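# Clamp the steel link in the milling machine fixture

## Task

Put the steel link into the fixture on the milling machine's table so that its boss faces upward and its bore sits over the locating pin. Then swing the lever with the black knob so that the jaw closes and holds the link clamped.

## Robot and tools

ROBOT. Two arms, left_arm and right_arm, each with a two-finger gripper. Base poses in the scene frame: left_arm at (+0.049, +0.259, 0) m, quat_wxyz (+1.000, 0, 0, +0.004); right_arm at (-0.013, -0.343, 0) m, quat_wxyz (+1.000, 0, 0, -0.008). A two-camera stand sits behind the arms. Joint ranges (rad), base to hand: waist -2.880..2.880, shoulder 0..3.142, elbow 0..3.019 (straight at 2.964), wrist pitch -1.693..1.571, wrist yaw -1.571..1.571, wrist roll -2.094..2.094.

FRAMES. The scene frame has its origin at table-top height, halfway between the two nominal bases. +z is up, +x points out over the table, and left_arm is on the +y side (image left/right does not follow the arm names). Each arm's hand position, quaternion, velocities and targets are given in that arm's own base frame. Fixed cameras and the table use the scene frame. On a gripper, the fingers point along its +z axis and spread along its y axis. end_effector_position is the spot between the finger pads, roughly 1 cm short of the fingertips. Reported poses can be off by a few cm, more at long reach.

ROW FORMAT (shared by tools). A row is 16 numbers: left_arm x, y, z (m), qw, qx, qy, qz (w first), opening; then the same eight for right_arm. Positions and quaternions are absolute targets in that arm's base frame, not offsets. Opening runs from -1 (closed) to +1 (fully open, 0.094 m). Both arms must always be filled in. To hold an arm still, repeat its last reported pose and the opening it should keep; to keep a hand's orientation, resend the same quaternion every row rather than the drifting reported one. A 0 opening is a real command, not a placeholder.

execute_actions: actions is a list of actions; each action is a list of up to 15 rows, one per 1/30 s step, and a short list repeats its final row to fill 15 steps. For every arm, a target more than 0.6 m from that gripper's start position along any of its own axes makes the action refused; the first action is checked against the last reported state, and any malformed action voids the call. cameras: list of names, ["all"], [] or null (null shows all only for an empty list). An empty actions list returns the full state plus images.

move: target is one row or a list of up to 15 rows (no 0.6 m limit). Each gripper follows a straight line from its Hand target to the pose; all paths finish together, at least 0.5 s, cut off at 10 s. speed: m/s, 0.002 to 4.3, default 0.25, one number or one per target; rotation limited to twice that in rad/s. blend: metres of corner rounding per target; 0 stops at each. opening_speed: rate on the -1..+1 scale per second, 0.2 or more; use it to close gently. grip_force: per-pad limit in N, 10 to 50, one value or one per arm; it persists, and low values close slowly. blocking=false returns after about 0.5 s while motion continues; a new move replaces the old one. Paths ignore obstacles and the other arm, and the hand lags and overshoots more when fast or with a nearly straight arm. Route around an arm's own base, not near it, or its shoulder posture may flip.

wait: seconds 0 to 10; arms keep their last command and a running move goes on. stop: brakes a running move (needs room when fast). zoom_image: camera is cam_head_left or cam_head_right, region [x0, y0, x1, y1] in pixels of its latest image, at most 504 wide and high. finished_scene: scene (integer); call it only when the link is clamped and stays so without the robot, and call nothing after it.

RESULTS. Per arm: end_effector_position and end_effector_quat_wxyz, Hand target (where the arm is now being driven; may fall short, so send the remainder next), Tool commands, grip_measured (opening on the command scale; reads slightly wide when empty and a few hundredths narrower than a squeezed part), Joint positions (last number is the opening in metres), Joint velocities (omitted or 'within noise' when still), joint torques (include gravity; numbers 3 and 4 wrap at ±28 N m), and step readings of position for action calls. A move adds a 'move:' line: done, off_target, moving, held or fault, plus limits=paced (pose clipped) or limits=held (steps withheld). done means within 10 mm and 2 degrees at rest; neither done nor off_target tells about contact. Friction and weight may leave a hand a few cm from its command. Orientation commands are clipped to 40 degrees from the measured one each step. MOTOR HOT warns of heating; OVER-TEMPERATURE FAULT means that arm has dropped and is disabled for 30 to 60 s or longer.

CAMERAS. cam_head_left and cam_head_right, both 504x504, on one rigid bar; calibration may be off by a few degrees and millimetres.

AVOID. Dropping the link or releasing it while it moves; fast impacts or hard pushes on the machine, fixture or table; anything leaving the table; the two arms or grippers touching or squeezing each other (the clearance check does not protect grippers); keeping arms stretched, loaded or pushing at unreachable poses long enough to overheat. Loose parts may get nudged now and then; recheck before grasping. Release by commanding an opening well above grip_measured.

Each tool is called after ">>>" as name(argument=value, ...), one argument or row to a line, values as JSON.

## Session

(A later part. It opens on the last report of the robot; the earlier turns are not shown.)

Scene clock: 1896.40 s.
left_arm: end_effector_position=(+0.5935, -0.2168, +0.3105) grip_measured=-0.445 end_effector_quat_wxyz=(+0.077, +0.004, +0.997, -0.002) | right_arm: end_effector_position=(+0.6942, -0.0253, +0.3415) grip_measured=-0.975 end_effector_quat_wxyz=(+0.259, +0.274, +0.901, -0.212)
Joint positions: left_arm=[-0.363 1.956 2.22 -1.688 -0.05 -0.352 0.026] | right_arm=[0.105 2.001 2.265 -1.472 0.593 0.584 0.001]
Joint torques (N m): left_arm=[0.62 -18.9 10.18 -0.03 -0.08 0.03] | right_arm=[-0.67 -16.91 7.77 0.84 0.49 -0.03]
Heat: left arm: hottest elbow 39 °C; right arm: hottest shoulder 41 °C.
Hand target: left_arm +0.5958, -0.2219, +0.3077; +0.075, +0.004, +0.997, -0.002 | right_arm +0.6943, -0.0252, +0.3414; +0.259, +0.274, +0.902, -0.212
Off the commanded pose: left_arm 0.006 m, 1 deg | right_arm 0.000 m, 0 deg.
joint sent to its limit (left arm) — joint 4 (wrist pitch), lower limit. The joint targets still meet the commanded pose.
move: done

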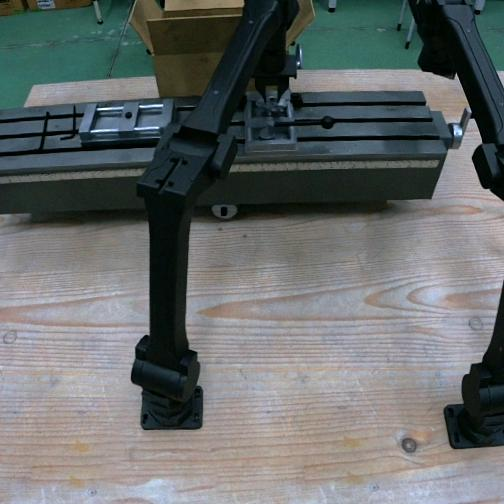

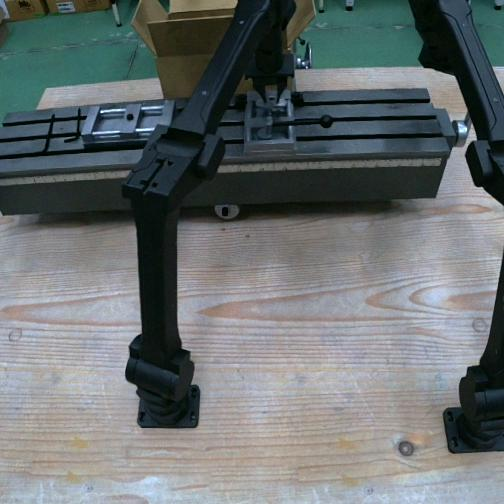

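>>> move(
  target=[
    [0.592, -0.2165, 0.335, 0.0698, 0.004, 0.9976, 0, -0.8, 0.6942, -0.0253, 0.3415, 0.259, 0.274, 0.901, -0.212, -1],
    [0.596, -0.2165, 0.308, 0.0698, 0.004, 0.9976, 0, -0.8, 0.6942, -0.0253, 0.3415, 0.259, 0.274, 0.901, -0.212, -1],
  ],
  speed=0.05,
  cameras=["all"],
)

>>> zoom_image(
  camera="cam_head_left",
  region=[243, 70, 297, 124],
)

>>> zoom_image(
  camera="cam_head_right",
  region=[243, 70, 297, 124],
)

Scene clock: 1913.43 s.
left_arm: end_effector_position=(+0.5934, -0.2167, +0.3109) grip_measured=-0.445 end_effector_quat_wxyz=(+0.077, +0.004, +0.997, -0.003) | right_arm: end_effector_position=(+0.6942, -0.0253, +0.3415) grip_measured=-0.975 end_effector_quat_wxyz=(+0.259, +0.274, +0.901, -0.212)
Joint positions: left_arm=[-0.363 1.955 2.22 -1.688 -0.05 -0.352 0.026] | right_arm=[0.105 2.001 2.265 -1.472 0.593 0.584 0.001]
Joint torques (N m): left_arm=[1.26 -19.14 9.62 -0.02 -0.04 0.11] | right_arm=[-0.5 -17.2 7.83 0.84 0.5 -0.03]
Heat: left arm: hottest elbow 39 °C; right arm: hottest shoulder 41 °C.
Hand target: left_arm +0.5958, -0.2164, +0.3079; +0.073, +0.004, +0.997, -0.001 | right_arm +0.6943, -0.0252, +0.3414; +0.259, +0.274, +0.902, -0.212
Off the commanded pose: left_arm 0.004 m, 1 deg | right_arm 0.000 m, 0 deg.
joint sent to its limit (left arm) — joint 4 (wrist pitch), lower limit. The joint targets still meet the commanded pose.
move: done

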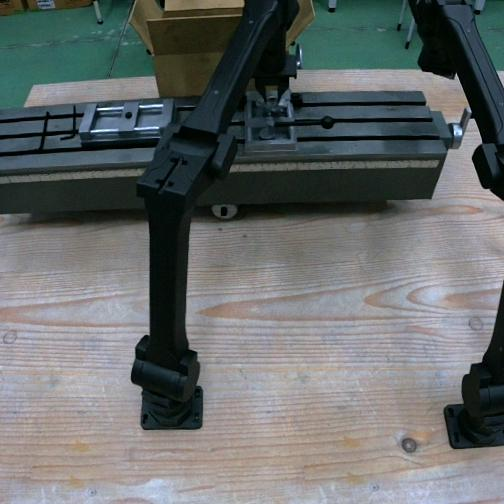

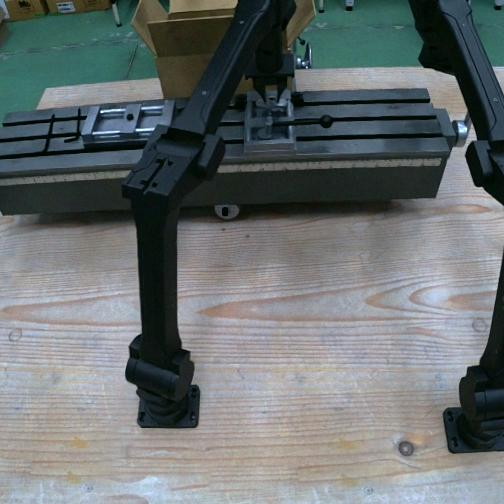

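Scaled by 9.333 from the camera's 504x504 image, which has a finer 720x720 frame.

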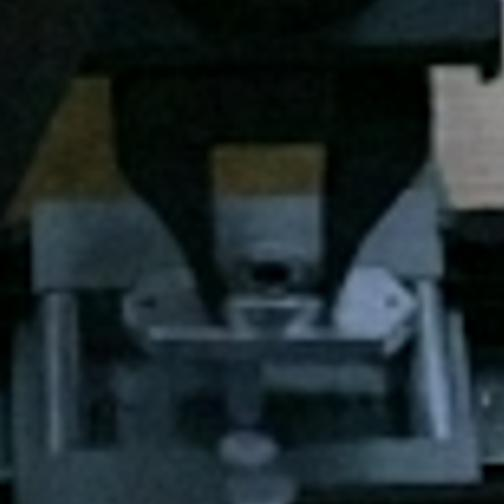

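Scaled by 9.333 from the camera's 504x504 image, which has a finer 720x720 frame.

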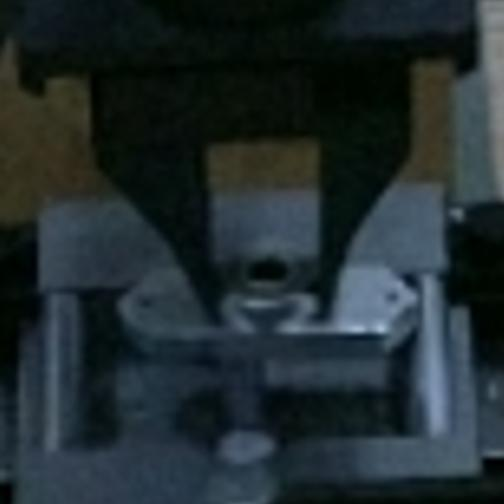

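>>> move(
  target=[
    [0.592, -0.207, 0.330, 0.0698, 0.004, 0.9976, 0, -0.8, 0.6942, -0.0253, 0.3415, 0.259, 0.274, 0.901, -0.212, -1],
    [0.596, -0.207, 0.308, 0.0698, 0.004, 0.9976, 0, -0.8, 0.6942, -0.0253, 0.3415, 0.259, 0.274, 0.901, -0.212, -1],
  ],
  speed=0.05,
  cameras=["all"],
)

>>> zoom_image(
  camera="cam_head_left",
  region=[243, 70, 297, 124],
)

>>> zoom_image(
  camera="cam_head_right",
  region=[243, 70, 297, 124],
)

Scene clock: 1935.20 s.
left_arm: end_effector_position=(+0.5945, -0.2135, +0.3112) grip_measured=-0.445 end_effector_quat_wxyz=(+0.078, +0.004, +0.997, -0.002) | right_arm: end_effector_position=(+0.6942, -0.0253, +0.3415) grip_measured=-0.975 end_effector_quat_wxyz=(+0.259, +0.274, +0.901, -0.212)
Joint positions: left_arm=[-0.358 1.955 2.22 -1.688 -0.05 -0.345 0.026] | right_arm=[0.105 2.001 2.265 -1.472 0.593 0.584 0.001]
Joint torques (N m): left_arm=[1.67 -19.78 8.73 -0.02 0.05 0.17] | right_arm=[-0.67 -17.08 7.79 0.9 0.5 -0.04]
Heat: left arm: hottest elbow 39 °C; right arm: hottest shoulder 41 °C.
Hand target: left_arm +0.5959, -0.2071, +0.3081; +0.071, +0.004, +0.997, -0.001 | right_arm +0.6943, -0.0252, +0.3414; +0.259, +0.274, +0.902, -0.212
Off the commanded pose: left_arm 0.007 m, 1 deg | right_arm 0.000 m, 0 deg.
joint sent to its limit (left arm) — joint 4 (wrist pitch), lower limit. The joint targets still meet the commanded pose.
move: done

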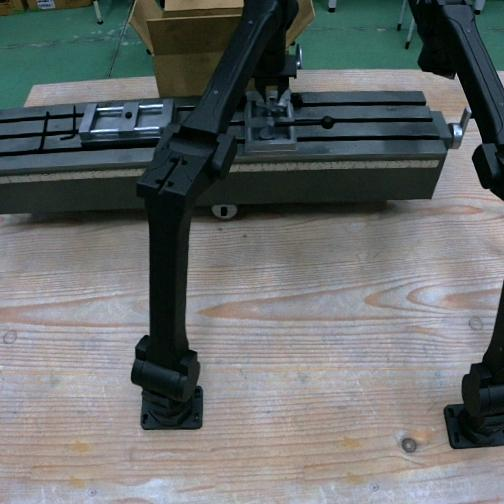

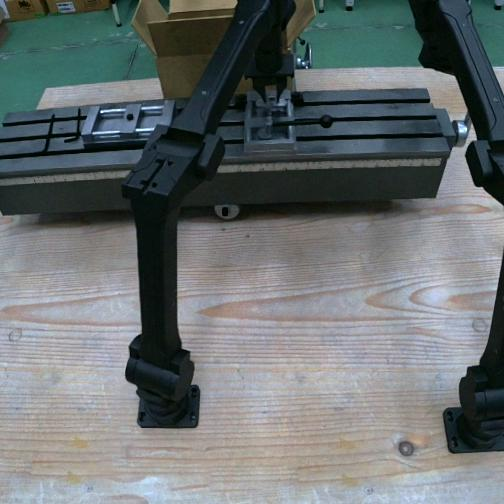

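Scaled by 9.333 from the camera's 504x504 image, which has a finer 720x720 frame.

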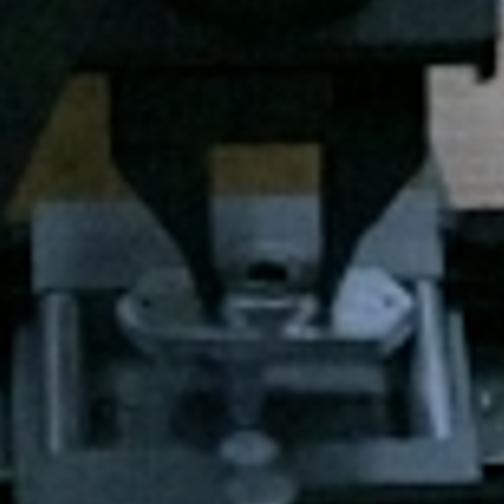

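Scaled by 9.333 from the camera's 504x504 image, which has a finer 720x720 frame.

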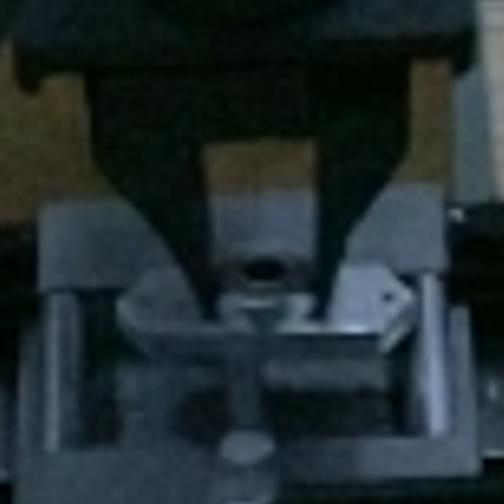

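>>> move(
  target=[
    [0.592, -0.203, 0.330, 0.0698, 0.004, 0.9976, 0, -0.8, 0.6942, -0.0253, 0.3415, 0.259, 0.274, 0.901, -0.212, -1],
    [0.596, -0.203, 0.308, 0.0698, 0.004, 0.9976, 0, -0.8, 0.6942, -0.0253, 0.3415, 0.259, 0.274, 0.901, -0.212, -1],
  ],
  speed=0.05,
  cameras=["all"],
)

>>> zoom_image(
  camera="cam_head_left",
  region=[243, 70, 297, 124],
)

>>> zoom_image(
  camera="cam_head_right",
  region=[243, 70, 297, 124],
)

Scene clock: 1951.40 s.
left_arm: end_effector_position=(+0.5944, -0.2089, +0.3127) grip_measured=-0.445 end_effector_quat_wxyz=(+0.078, +0.004, +0.997, -0.002) | right_arm: end_effector_position=(+0.6942, -0.0253, +0.3415) grip_measured=-0.975 end_effector_quat_wxyz=(+0.259, +0.274, +0.901, -0.212)
Joint positions: left_arm=[-0.351 1.949 2.215 -1.688 -0.05 -0.339 0.026] | right_arm=[0.105 2.001 2.265 -1.472 0.593 0.584 0.001]
Joint torques (N m): left_arm=[1.85 -19.43 8.68 -0.02 0.09 0.17] | right_arm=[-0.5 -17.14 7.79 0.88 0.5 -0.04]
Heat: left arm: hottest elbow 39 °C; right arm: hottest shoulder 41 °C.
Hand target: left_arm +0.5959, -0.2030, +0.3082; +0.071, +0.004, +0.997, +0.000 | right_arm +0.6943, -0.0252, +0.3414; +0.259, +0.274, +0.902, -0.212
Off the commanded pose: left_arm 0.008 m, 1 deg | right_arm 0.000 m, 0 deg.
joint sent to its limit (left arm) — joint 4 (wrist pitch), lower limit. The joint targets still meet the commanded pose.
move: done

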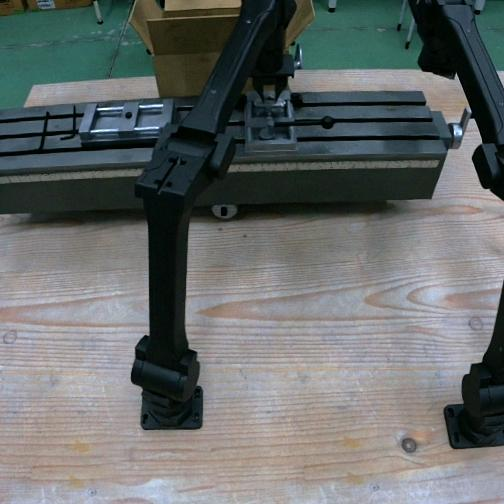

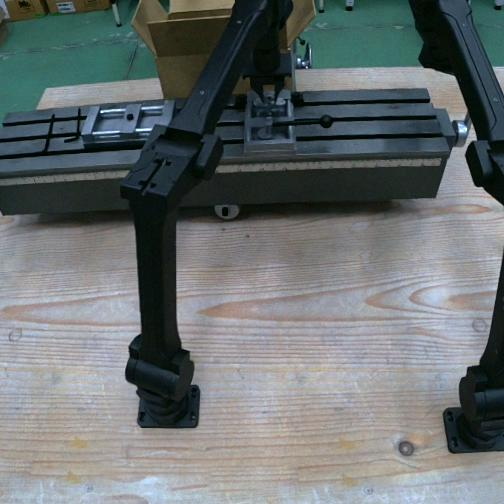

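Scaled by 9.333 from the camera's 504x504 image, which has a finer 720x720 frame.

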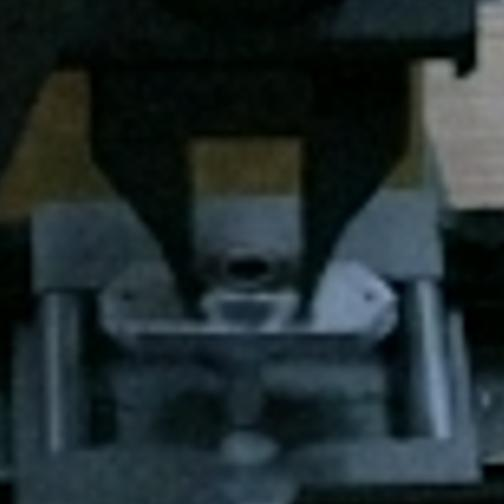

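Scaled by 9.333 from the camera's 504x504 image, which has a finer 720x720 frame.

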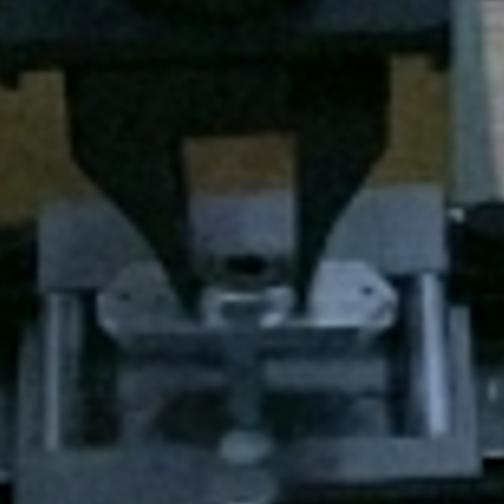

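>>> move(
  target=[0.598, -0.201, 0.296, 0.0698, 0.004, 0.9976, 0, -0.8, 0.6942, -0.0253, 0.3415, 0.259, 0.274, 0.901, -0.212, -1],
  speed=0.05,
  cameras=["all"],
)

>>> zoom_image(
  camera="cam_head_left",
  region=[243, 70, 297, 124],
)

>>> zoom_image(
  camera="cam_head_right",
  region=[243, 70, 297, 124],
)

Scene clock: 1980.70 s.
left_arm: end_effector_position=(+0.5936, -0.2085, +0.3096) grip_measured=-0.445 end_effector_quat_wxyz=(+0.079, +0.005, +0.997, -0.003) | right_arm: end_effector_position=(+0.6942, -0.0253, +0.3415) grip_measured=-0.975 end_effector_quat_wxyz=(+0.259, +0.274, +0.901, -0.212)
Joint positions: left_arm=[-0.35 1.94 2.193 -1.672 -0.048 -0.336 0.026] | right_arm=[0.105 2.001 2.265 -1.472 0.593 0.584 0.001]
Joint torques (N m): left_arm=[2.08 -19.14 7.34 0.55 0.03 0.18] | right_arm=[-0.38 -17.08 7.8 0.87 0.52 -0.04]
Heat: left arm: hottest elbow 39 °C; right arm: hottest shoulder 41 °C.
Hand target: left_arm +0.5978, -0.2010, +0.2961; +0.070, +0.004, +0.998, +0.000 | right_arm +0.6943, -0.0252, +0.3414; +0.259, +0.274, +0.902, -0.212
Off the commanded pose: left_arm 0.016 m, 1 deg | right_arm 0.000 m, 0 deg.
move: off_target (left_arm)

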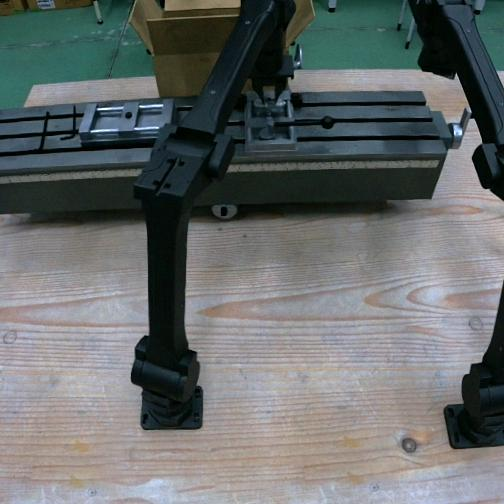

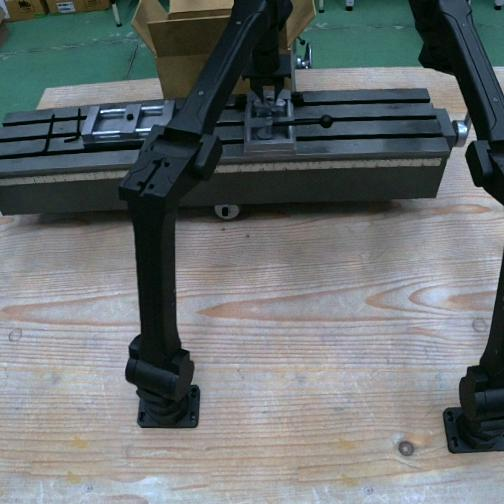

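Scaled by 9.333 from the camera's 504x504 image, which has a finer 720x720 frame.

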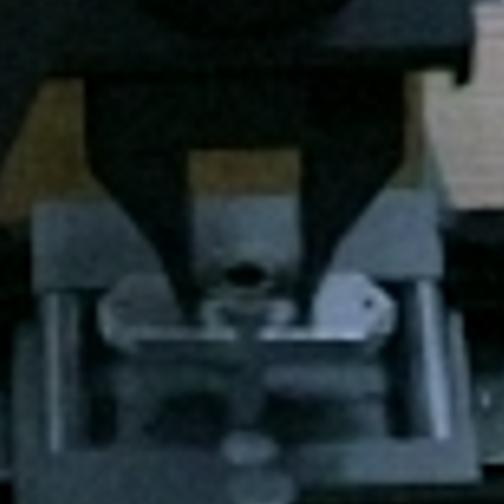

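Scaled by 9.333 from the camera's 504x504 image, which has a finer 720x720 frame.

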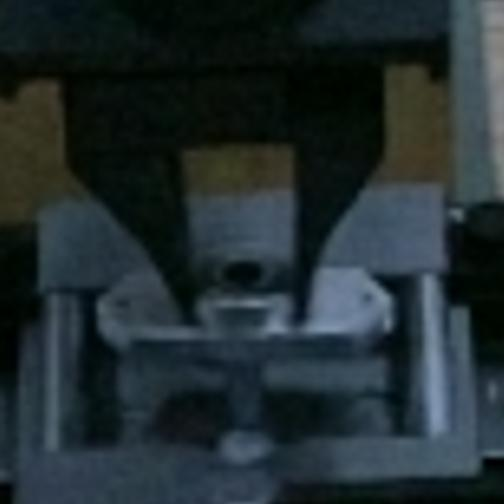

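>>> move(
  target=[
    [0.592, -0.203, 0.345, 0.0698, 0.004, 0.9976, 0, -0.8, 0.6942, -0.0253, 0.3415, 0.259, 0.274, 0.901, -0.212, -1],
    [0.53, -0.12, 0.40, 0.0698, 0.004, 0.9976, 0, -0.8, 0.6942, -0.0253, 0.3415, 0.259, 0.274, 0.901, -0.212, -1],
  ],
  speed=0.12,
  cameras=["all"],
)

>>> zoom_image(
  camera="cam_head_left",
  region=[252, 88, 292, 128],
)

>>> zoom_image(
  camera="cam_head_right",
  region=[252, 88, 292, 128],
)

>>> zoom_image(
  camera="cam_head_left",
  region=[240, 105, 290, 155],
)

>>> zoom_image(
  camera="cam_head_right",
  region=[240, 105, 290, 155],
)

Scene clock: 2030.23 s.
left_arm: end_effector_position=(+0.5342, -0.1244, +0.3932) grip_measured=-0.445 end_effector_quat_wxyz=(+0.122, +0.003, +0.992, -0.011) | right_arm: end_effector_position=(+0.6942, -0.0253, +0.3415) grip_measured=-0.975 end_effector_quat_wxyz=(+0.259, +0.274, +0.901, -0.212)
Joint positions: left_arm=[-0.239 1.682 2.042 -1.687 -0.035 -0.229 0.026] | right_arm=[0.105 2.001 2.265 -1.472 0.593 0.584 0.001]
Joint torques (N m): left_arm=[1.38 -16.85 8.62 0.06 0.1 0.18] | right_arm=[-0.62 -17.08 7.86 0.84 0.5 -0.04]
Heat: left arm: hottest elbow 38 °C; right arm: hottest shoulder 41 °C.
Hand target: left_arm +0.5298, -0.1199, +0.3992; +0.123, +0.005, +0.992, -0.012 | right_arm +0.6943, -0.0252, +0.3414; +0.259, +0.274, +0.902, -0.212
Off the commanded pose: left_arm 0.009 m, 6 deg | right_arm 0.000 m, 0 deg.
joint sent to its limit (left arm) — joint 4 (wrist pitch), lower limit. The joint targets are off in orientation, not in position.
move: off_target (left_arm)

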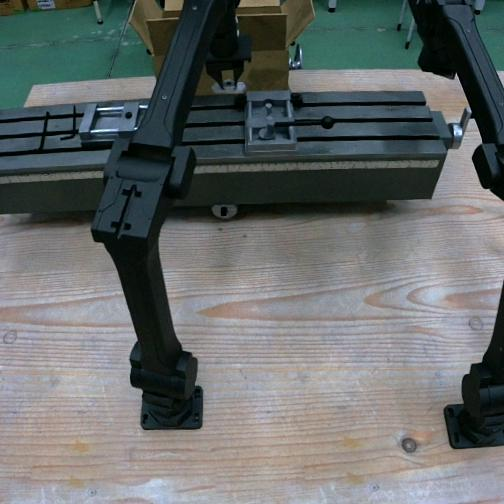

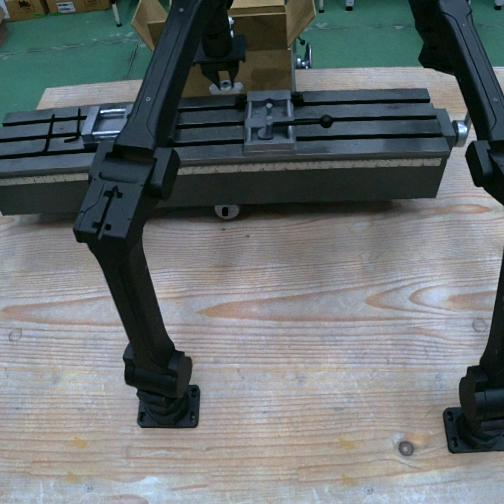

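Scaled by 12.600 from the camera's 504x504 image, which has a finer 720x720 frame.

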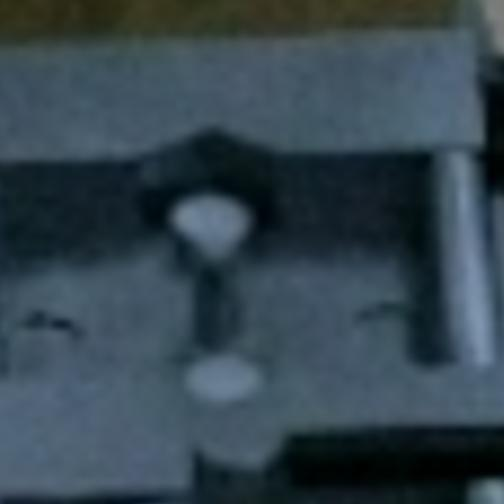

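Scaled by 12.600 from the camera's 504x504 image, which has a finer 720x720 frame.

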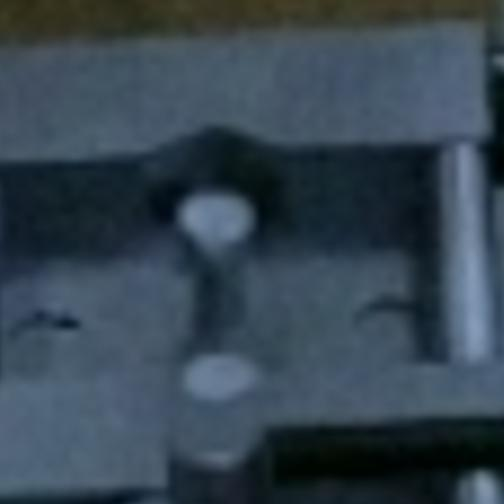

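Scaled by 10.080 from the camera's 504x504 image, which has a finer 720x720 frame.

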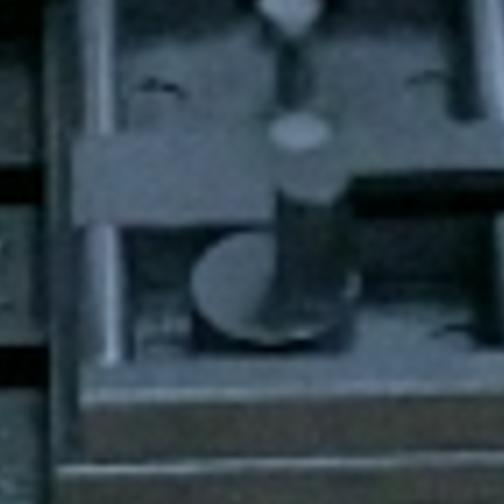

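Scaled by 10.080 from the camera's 504x504 image, which has a finer 720x720 frame.

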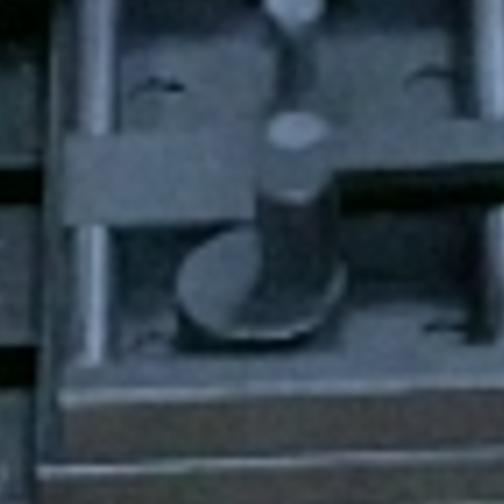

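>>> move(
  target=[
    [0.36, -0.14, 0.36, 0.0698, 0.004, 0.9976, 0, -0.8, 0.6942, -0.0253, 0.3415, 0.259, 0.274, 0.901, -0.212, -1],
    [0.26, -0.12, 0.09, 0.0698, 0.004, 0.9976, 0, -0.8, 0.6942, -0.0253, 0.3415, 0.259, 0.274, 0.901, -0.212, -1],
    [0.26, -0.12, 0.022, 0.0698, 0.004, 0.9976, 0, -0.8, 0.6942, -0.0253, 0.3415, 0.259, 0.274, 0.901, -0.212, -1],
    [0.26, -0.12, 0.022, 0.0698, 0.004, 0.9976, 0, 0.3, 0.6942, -0.0253, 0.3415, 0.259, 0.274, 0.901, -0.212, -1],
  ],
  speed=[0.15, 0.15, 0.06, 0.06],
  opening_speed=1.0,
  blend=[0.05, 0.01, 0, 0],
  cameras=["all"],
)

>>> zoom_image(
  camera="cam_head_left",
  region=[190, 260, 270, 340],
)

Scene clock: 2234.70 s.
left_arm: end_effector_position=(+0.2624, -0.1189, +0.0271) grip_measured=+0.297 end_effector_quat_wxyz=(+0.073, +0.004, +0.997, -0.003) | right_arm: end_effector_position=(+0.6942, -0.0253, +0.3415) grip_measured=-0.975 end_effector_quat_wxyz=(+0.259, +0.274, +0.901, -0.212)
Joint positions: left_arm=[-0.459 1.219 0.55 -0.768 -0.058 -0.447 0.061] | right_arm=[0.105 2.001 2.265 -1.472 0.593 0.584 0.001]
Joint torques (N m): left_arm=[0.32 -5.3 6.42 0.61 -0.28 -0.01] | right_arm=[-0.44 -17.14 7.83 0.9 0.51 -0.05]
Heat: left arm: hottest elbow 38 °C; right arm: hottest shoulder 41 °C.
Hand target: left_arm +0.2599, -0.1199, +0.0221; +0.070, +0.004, +0.998, +0.000 | right_arm +0.6943, -0.0252, +0.3414; +0.259, +0.274, +0.902, -0.212
Off the commanded pose: left_arm 0.006 m, 1 deg | right_arm 0.000 m, 0 deg.
move: done

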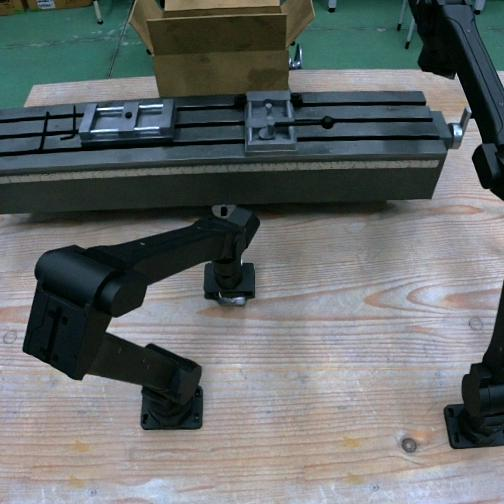

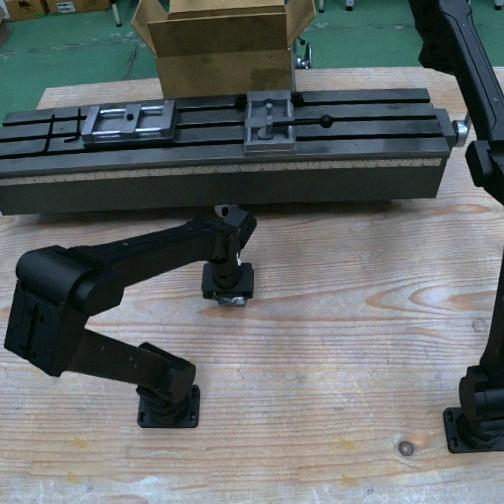

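Scaled by 6.300 from the camera's 504x504 image, which has a finer 720x720 frame.

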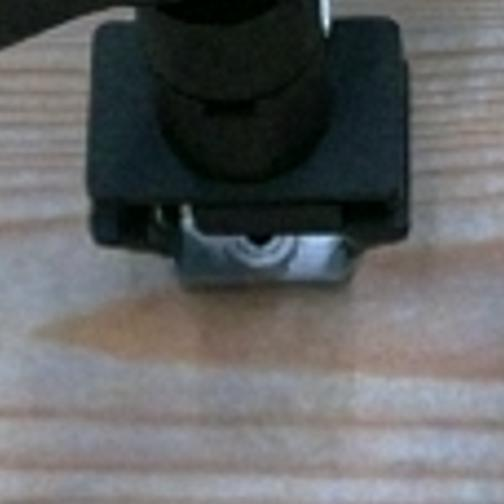

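>>> move(
  target=[
    [0.26, -0.12, 0.08, 0.0698, 0.004, 0.9976, 0, 0.3, 0.6942, -0.0253, 0.3415, 0.259, 0.274, 0.901, -0.212, -1],
    [0.2605, -0.1215, 0.08, 0.0494, 0.7054, 0.7054, -0.0494, 0.3, 0.6942, -0.0253, 0.3415, 0.259, 0.274, 0.901, -0.212, -1],
    [0.2605, -0.1215, 0.030, 0.0494, 0.7054, 0.7054, -0.0494, 0.3, 0.6942, -0.0253, 0.3415, 0.259, 0.274, 0.901, -0.212, -1],
  ],
  speed=0.12,
  blend=[0.02, 0.01, 0],
  cameras=["all"],
)

>>> zoom_image(
  camera="cam_head_left",
  region=[190, 250, 270, 330],
)

>>> zoom_image(
  camera="cam_head_right",
  region=[190, 250, 270, 330],
)

Scene clock: 2266.10 s.
left_arm: end_effector_position=(+0.2589, -0.1234, +0.0334) grip_measured=+0.298 end_effector_quat_wxyz=(+0.049, +0.706, +0.705, -0.047) | right_arm: end_effector_position=(+0.6942, -0.0253, +0.3415) grip_measured=-0.975 end_effector_quat_wxyz=(+0.259, +0.274, +0.901, -0.212)
Joint positions: left_arm=[-0.367 1.258 0.605 -0.866 0.127 1.202 0.061] | right_arm=[0.105 2.001 2.265 -1.472 0.593 0.584 0.001]
Joint torques (N m): left_arm=[1.79 -5.95 6.63 0.51 0.41 0.18] | right_arm=[-0.38 -17.2 7.8 0.88 0.49 -0.04]
Heat: left arm: hottest elbow 38 °C; right arm: hottest shoulder 41 °C.
Hand target: left_arm +0.2605, -0.1215, +0.0301; +0.049, +0.705, +0.705, -0.049 | right_arm +0.6943, -0.0252, +0.3414; +0.259, +0.274, +0.902, -0.212
Off the commanded pose: left_arm 0.004 m, 0 deg | right_arm 0.000 m, 0 deg.
move: done

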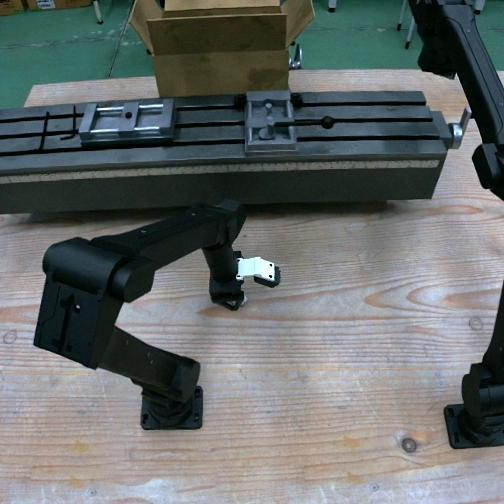

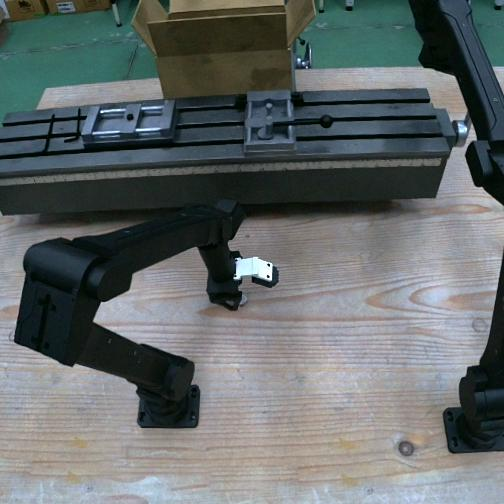

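Scaled by 6.300 from the camera's 504x504 image, which has a finer 720x720 frame.

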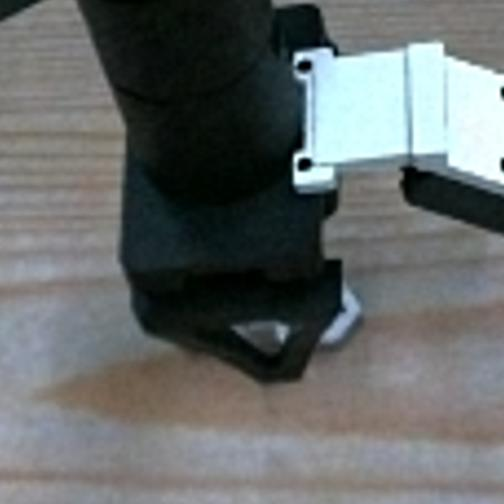

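Scaled by 6.300 from the camera's 504x504 image, which has a finer 720x720 frame.

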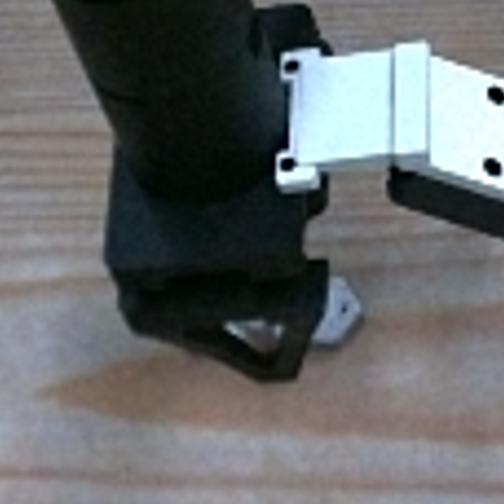

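>>> move(
  target=[
    [0.264, -0.115, 0.030, 0.0494, 0.7054, 0.7054, -0.0494, 0.3, 0.6942, -0.0253, 0.3415, 0.259, 0.274, 0.901, -0.212, -1],
    [0.264, -0.115, 0.0175, 0.0494, 0.7054, 0.7054, -0.0494, 0.3, 0.6942, -0.0253, 0.3415, 0.259, 0.274, 0.901, -0.212, -1],
  ],
  speed=0.06,
  cameras=["all"],
)

>>> zoom_image(
  camera="cam_head_left",
  region=[190, 250, 270, 330],
)

>>> zoom_image(
  camera="cam_head_right",
  region=[190, 250, 270, 330],
)

Scene clock: 2282.37 s.
left_arm: end_effector_position=(+0.2632, -0.1174, +0.0215) grip_measured=+0.298 end_effector_quat_wxyz=(+0.050, +0.706, +0.705, -0.047) | right_arm: end_effector_position=(+0.6942, -0.0253, +0.3415) grip_measured=-0.975 end_effector_quat_wxyz=(+0.259, +0.274, +0.901, -0.212)
Joint positions: left_arm=[-0.341 1.291 0.593 -0.823 0.128 1.228 0.061] | right_arm=[0.105 2.001 2.265 -1.472 0.593 0.584 0.001]
Joint torques (N m): left_arm=[1.73 -6.07 6.24 0.5 0.42 0.18] | right_arm=[-0.56 -17.14 7.79 0.85 0.51 -0.03]
Heat: left arm: hottest elbow 37 °C; right arm: hottest shoulder 41 °C.
Hand target: left_arm +0.2640, -0.1151, +0.0177; +0.050, +0.705, +0.705, -0.049 | right_arm +0.6943, -0.0252, +0.3414; +0.259, +0.274, +0.902, -0.212
Off the commanded pose: left_arm 0.005 m, 0 deg | right_arm 0.000 m, 0 deg.
move: done

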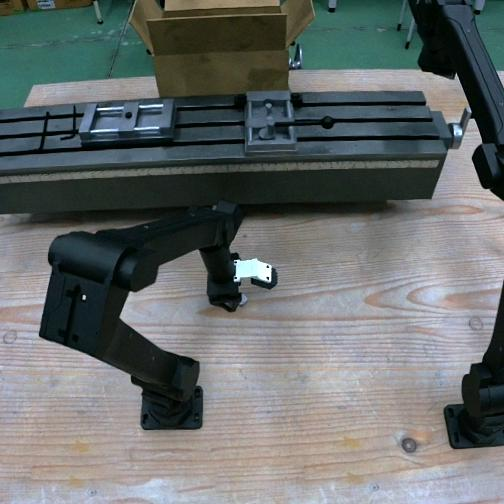

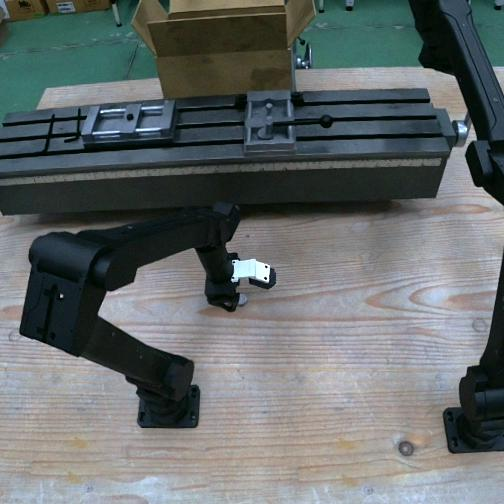

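Scaled by 6.300 from the camera's 504x504 image, which has a finer 720x720 frame.

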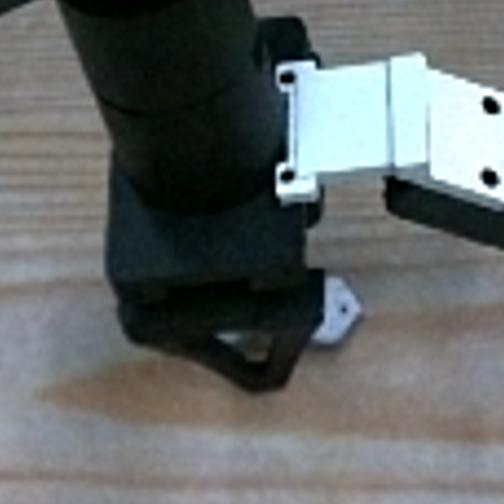

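Scaled by 6.300 from the camera's 504x504 image, which has a finer 720x720 frame.

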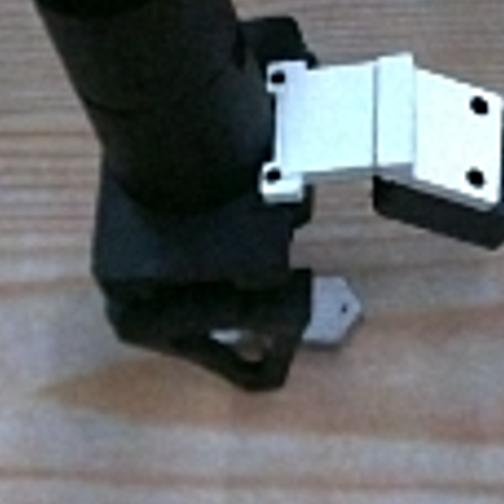

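>>> move(
  target=[
    [0.264, -0.1125, 0.0175, 0.0494, 0.7054, 0.7054, -0.0494, 0.3, 0.6942, -0.0253, 0.3415, 0.259, 0.274, 0.901, -0.212, -1],
    [0.264, -0.1125, 0.0175, 0.0494, 0.7054, 0.7054, -0.0494, -0.8, 0.6942, -0.0253, 0.3415, 0.259, 0.274, 0.901, -0.212, -1],
    [0.264, -0.1125, 0.12, 0.0494, 0.7054, 0.7054, -0.0494, -0.8, 0.6942, -0.0253, 0.3415, 0.259, 0.274, 0.901, -0.212, -1],
  ],
  speed=0.1,
  opening_speed=1.0,
  cameras=["all"],
)

>>> zoom_image(
  camera="cam_head_left",
  region=[190, 230, 270, 310],
)

>>> zoom_image(
  camera="cam_head_right",
  region=[190, 230, 270, 310],
)

Scene clock: 2300.20 s.
left_arm: end_effector_position=(+0.2461, -0.1091, +0.0997) grip_measured=-0.436 end_effector_quat_wxyz=(+0.026, +0.705, +0.706, -0.059) | right_arm: end_effector_position=(+0.6942, -0.0253, +0.3415) grip_measured=-0.975 end_effector_quat_wxyz=(+0.259, +0.274, +0.901, -0.212)
Joint positions: left_arm=[-0.332 1.127 0.708 -1.156 0.129 1.237 0.027] | right_arm=[0.105 2.001 2.265 -1.472 0.593 0.584 0.001]
Joint torques (N m): left_arm=[1.79 -6.53 11.54 -0.4 0.36 0.19] | right_arm=[-0.44 -17.14 7.83 0.87 0.51 -0.04]
Heat: left arm: hottest elbow 36 °C; right arm: hottest shoulder 41 °C.
Hand target: left_arm +0.2632, -0.1122, +0.1197; +0.049, +0.705, +0.705, -0.049 | right_arm +0.6943, -0.0252, +0.3414; +0.259, +0.274, +0.902, -0.212
Off the commanded pose: left_arm 0.027 m, 3 deg | right_arm 0.000 m, 0 deg.
move: off_target (left_arm)

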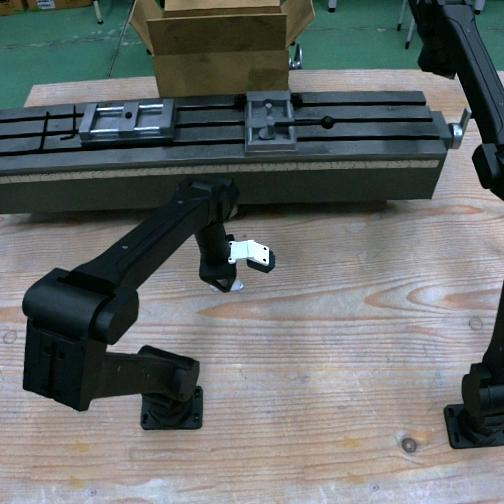

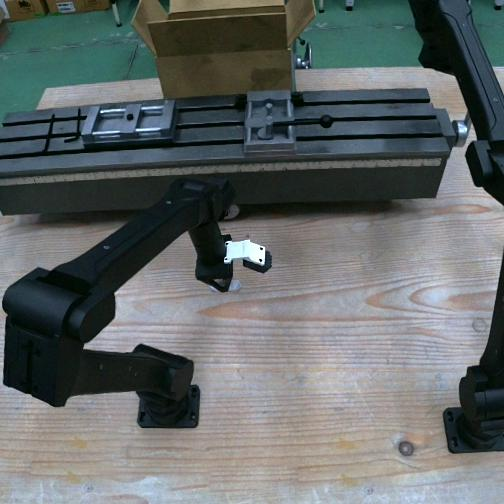

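Scaled by 6.300 from the camera's 504x504 image, which has a finer 720x720 frame.

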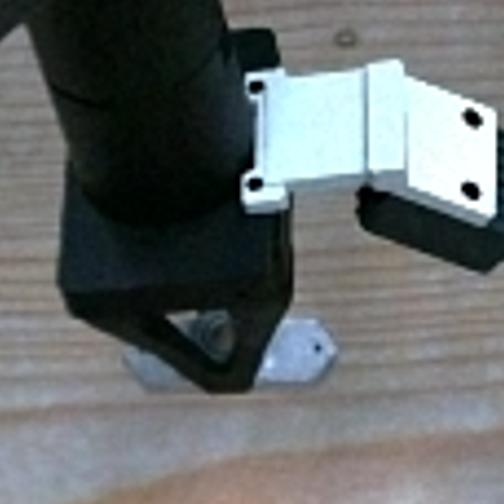

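Scaled by 6.300 from the camera's 504x504 image, which has a finer 720x720 frame.

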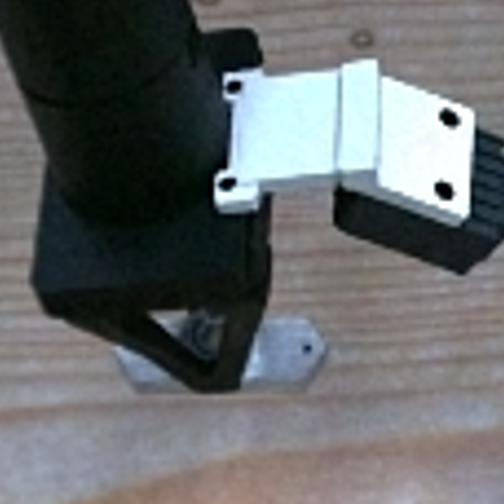

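>>> move(
  target=[
    [0.36, -0.15, 0.34, 0.0698, 0.004, 0.9976, 0, -0.8, 0.6942, -0.0253, 0.3415, 0.259, 0.274, 0.901, -0.212, -1],
    [0.50, -0.19, 0.39, 0.0698, 0.004, 0.9976, 0, -0.8, 0.6942, -0.0253, 0.3415, 0.259, 0.274, 0.901, -0.212, -1],
    [0.595, -0.204, 0.345, 0.0698, 0.004, 0.9976, 0, -0.8, 0.6942, -0.0253, 0.3415, 0.259, 0.274, 0.901, -0.212, -1],
  ],
  speed=0.16,
  blend=[0.03, 0.03, 0],
  cameras=["all"],
)

>>> zoom_image(
  camera="cam_head_left",
  region=[243, 70, 297, 124],
)

>>> zoom_image(
  camera="cam_head_right",
  region=[243, 70, 297, 124],
)

Scene clock: 2320.17 s.
left_arm: end_effector_position=(+0.5870, -0.2071, +0.3223) grip_measured=-0.436 end_effector_quat_wxyz=(+0.083, +0.005, +0.997, -0.004) | right_arm: end_effector_position=(+0.6942, -0.0253, +0.3415) grip_measured=-0.975 end_effector_quat_wxyz=(+0.259, +0.274, +0.901, -0.212)
Joint positions: left_arm=[-0.352 1.921 2.198 -1.688 -0.049 -0.338 0.027] | right_arm=[0.105 2.001 2.265 -1.472 0.593 0.584 0.001]
Joint torques (N m): left_arm=[1.44 -19.72 12.94 -0.02 0.01 0.18] | right_arm=[-0.5 -17.08 7.82 0.92 0.5 -0.04]
Heat: left arm: hottest elbow 39 °C; right arm: hottest shoulder 41 °C.
Hand target: left_arm +0.5937, -0.2035, +0.3442; +0.104, +0.005, +0.994, -0.012 | right_arm +0.6943, -0.0252, +0.3414; +0.259, +0.274, +0.902, -0.212
Off the commanded pose: left_arm 0.024 m, 2 deg | right_arm 0.000 m, 0 deg.
joint sent to its limit (left arm) — joint 4 (wrist pitch), lower limit. The joint targets are off in orientation, not in position.
move: off_target (left_arm)

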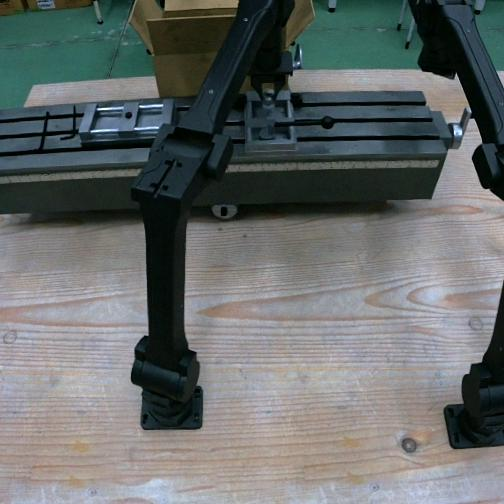

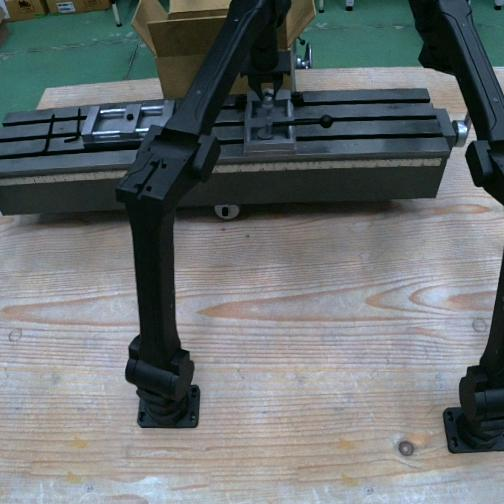

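Scaled by 9.333 from the camera's 504x504 image, which has a finer 720x720 frame.

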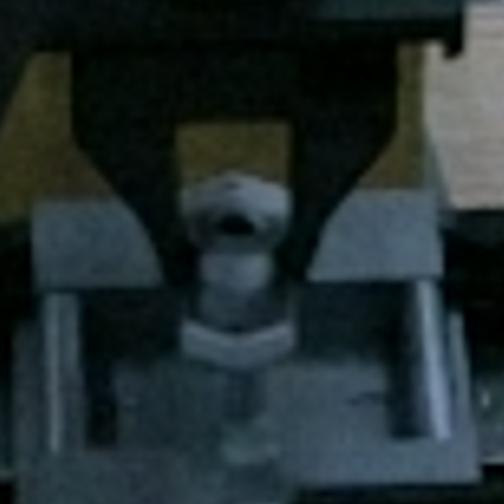

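Scaled by 9.333 from the camera's 504x504 image, which has a finer 720x720 frame.

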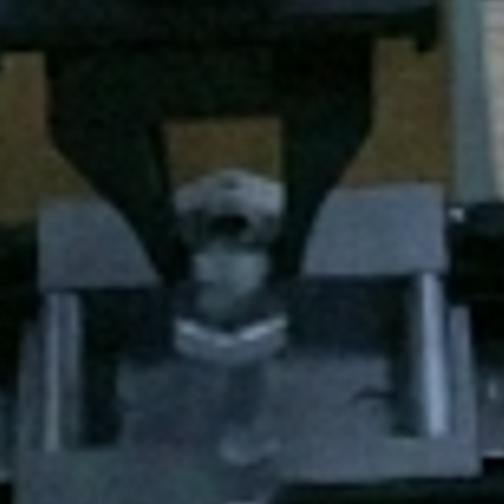

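>>> move(
  target=[
    [0.571, -0.208, 0.345, 0.0698, 0.004, 0.9976, 0, -0.8, 0.6942, -0.0253, 0.3415, 0.259, 0.274, 0.901, -0.212, -1],
    [0.579, -0.208, 0.312, 0.0698, 0.004, 0.9976, 0, -0.8, 0.6942, -0.0253, 0.3415, 0.259, 0.274, 0.901, -0.212, -1],
  ],
  speed=0.06,
  cameras=["all"],
)

>>> zoom_image(
  camera="cam_head_left",
  region=[243, 70, 297, 124],
)

>>> zoom_image(
  camera="cam_head_right",
  region=[243, 70, 297, 124],
)

Scene clock: 2360.37 s.
left_arm: end_effector_position=(+0.5776, -0.2037, +0.3170) grip_measured=-0.436 end_effector_quat_wxyz=(+0.073, +0.004, +0.997, +0.000) | right_arm: end_effector_position=(+0.6942, -0.0253, +0.3415) grip_measured=-0.975 end_effector_quat_wxyz=(+0.259, +0.274, +0.901, -0.212)
Joint positions: left_arm=[-0.352 1.901 2.155 -1.688 -0.049 -0.34 0.027] | right_arm=[0.105 2.001 2.265 -1.472 0.593 0.584 0.001]
Joint torques (N m): left_arm=[0.56 -18.61 8.75 0.34 -0.05 0.02] | right_arm=[-0.67 -17.03 7.86 0.87 0.5 -0.02]
Heat: left arm: hottest elbow 43 °C; right arm: hottest shoulder 41 °C.
Hand target: left_arm +0.5789, -0.2079, +0.3119; +0.070, +0.004, +0.998, +0.000 | right_arm +0.6943, -0.0252, +0.3414; +0.259, +0.274, +0.902, -0.212
Off the commanded pose: left_arm 0.007 m, 0 deg | right_arm 0.000 m, 0 deg.
move: done

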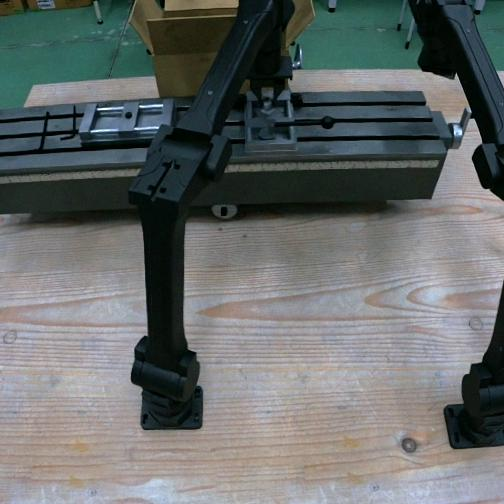

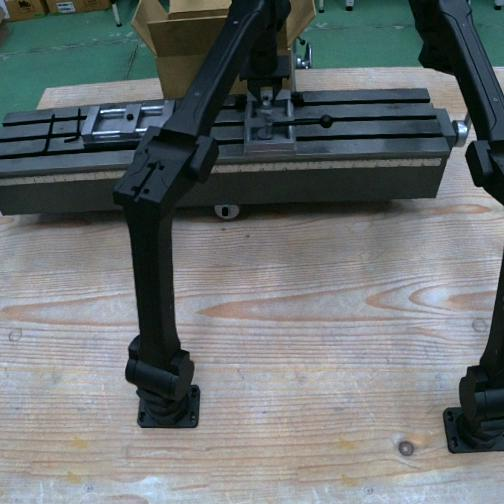

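Scaled by 9.333 from the camera's 504x504 image, which has a finer 720x720 frame.

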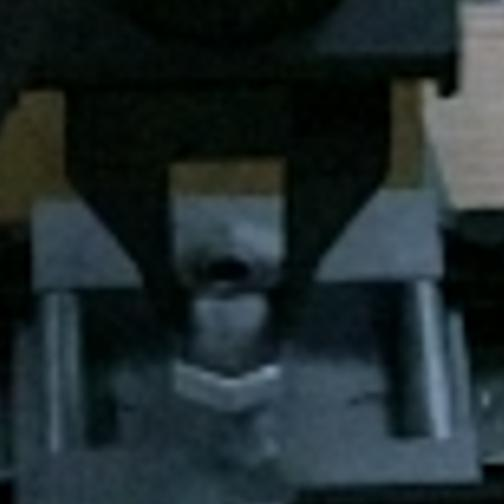

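Scaled by 9.333 from the camera's 504x504 image, which has a finer 720x720 frame.

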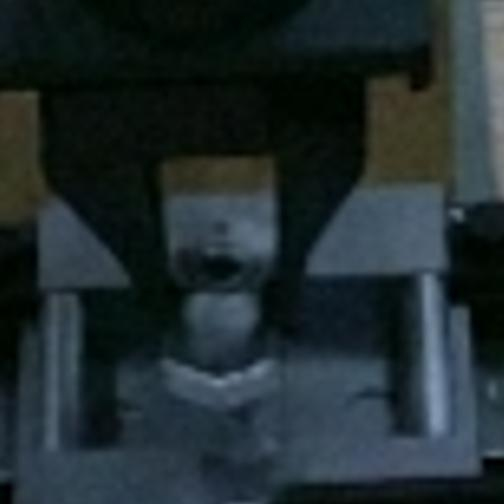

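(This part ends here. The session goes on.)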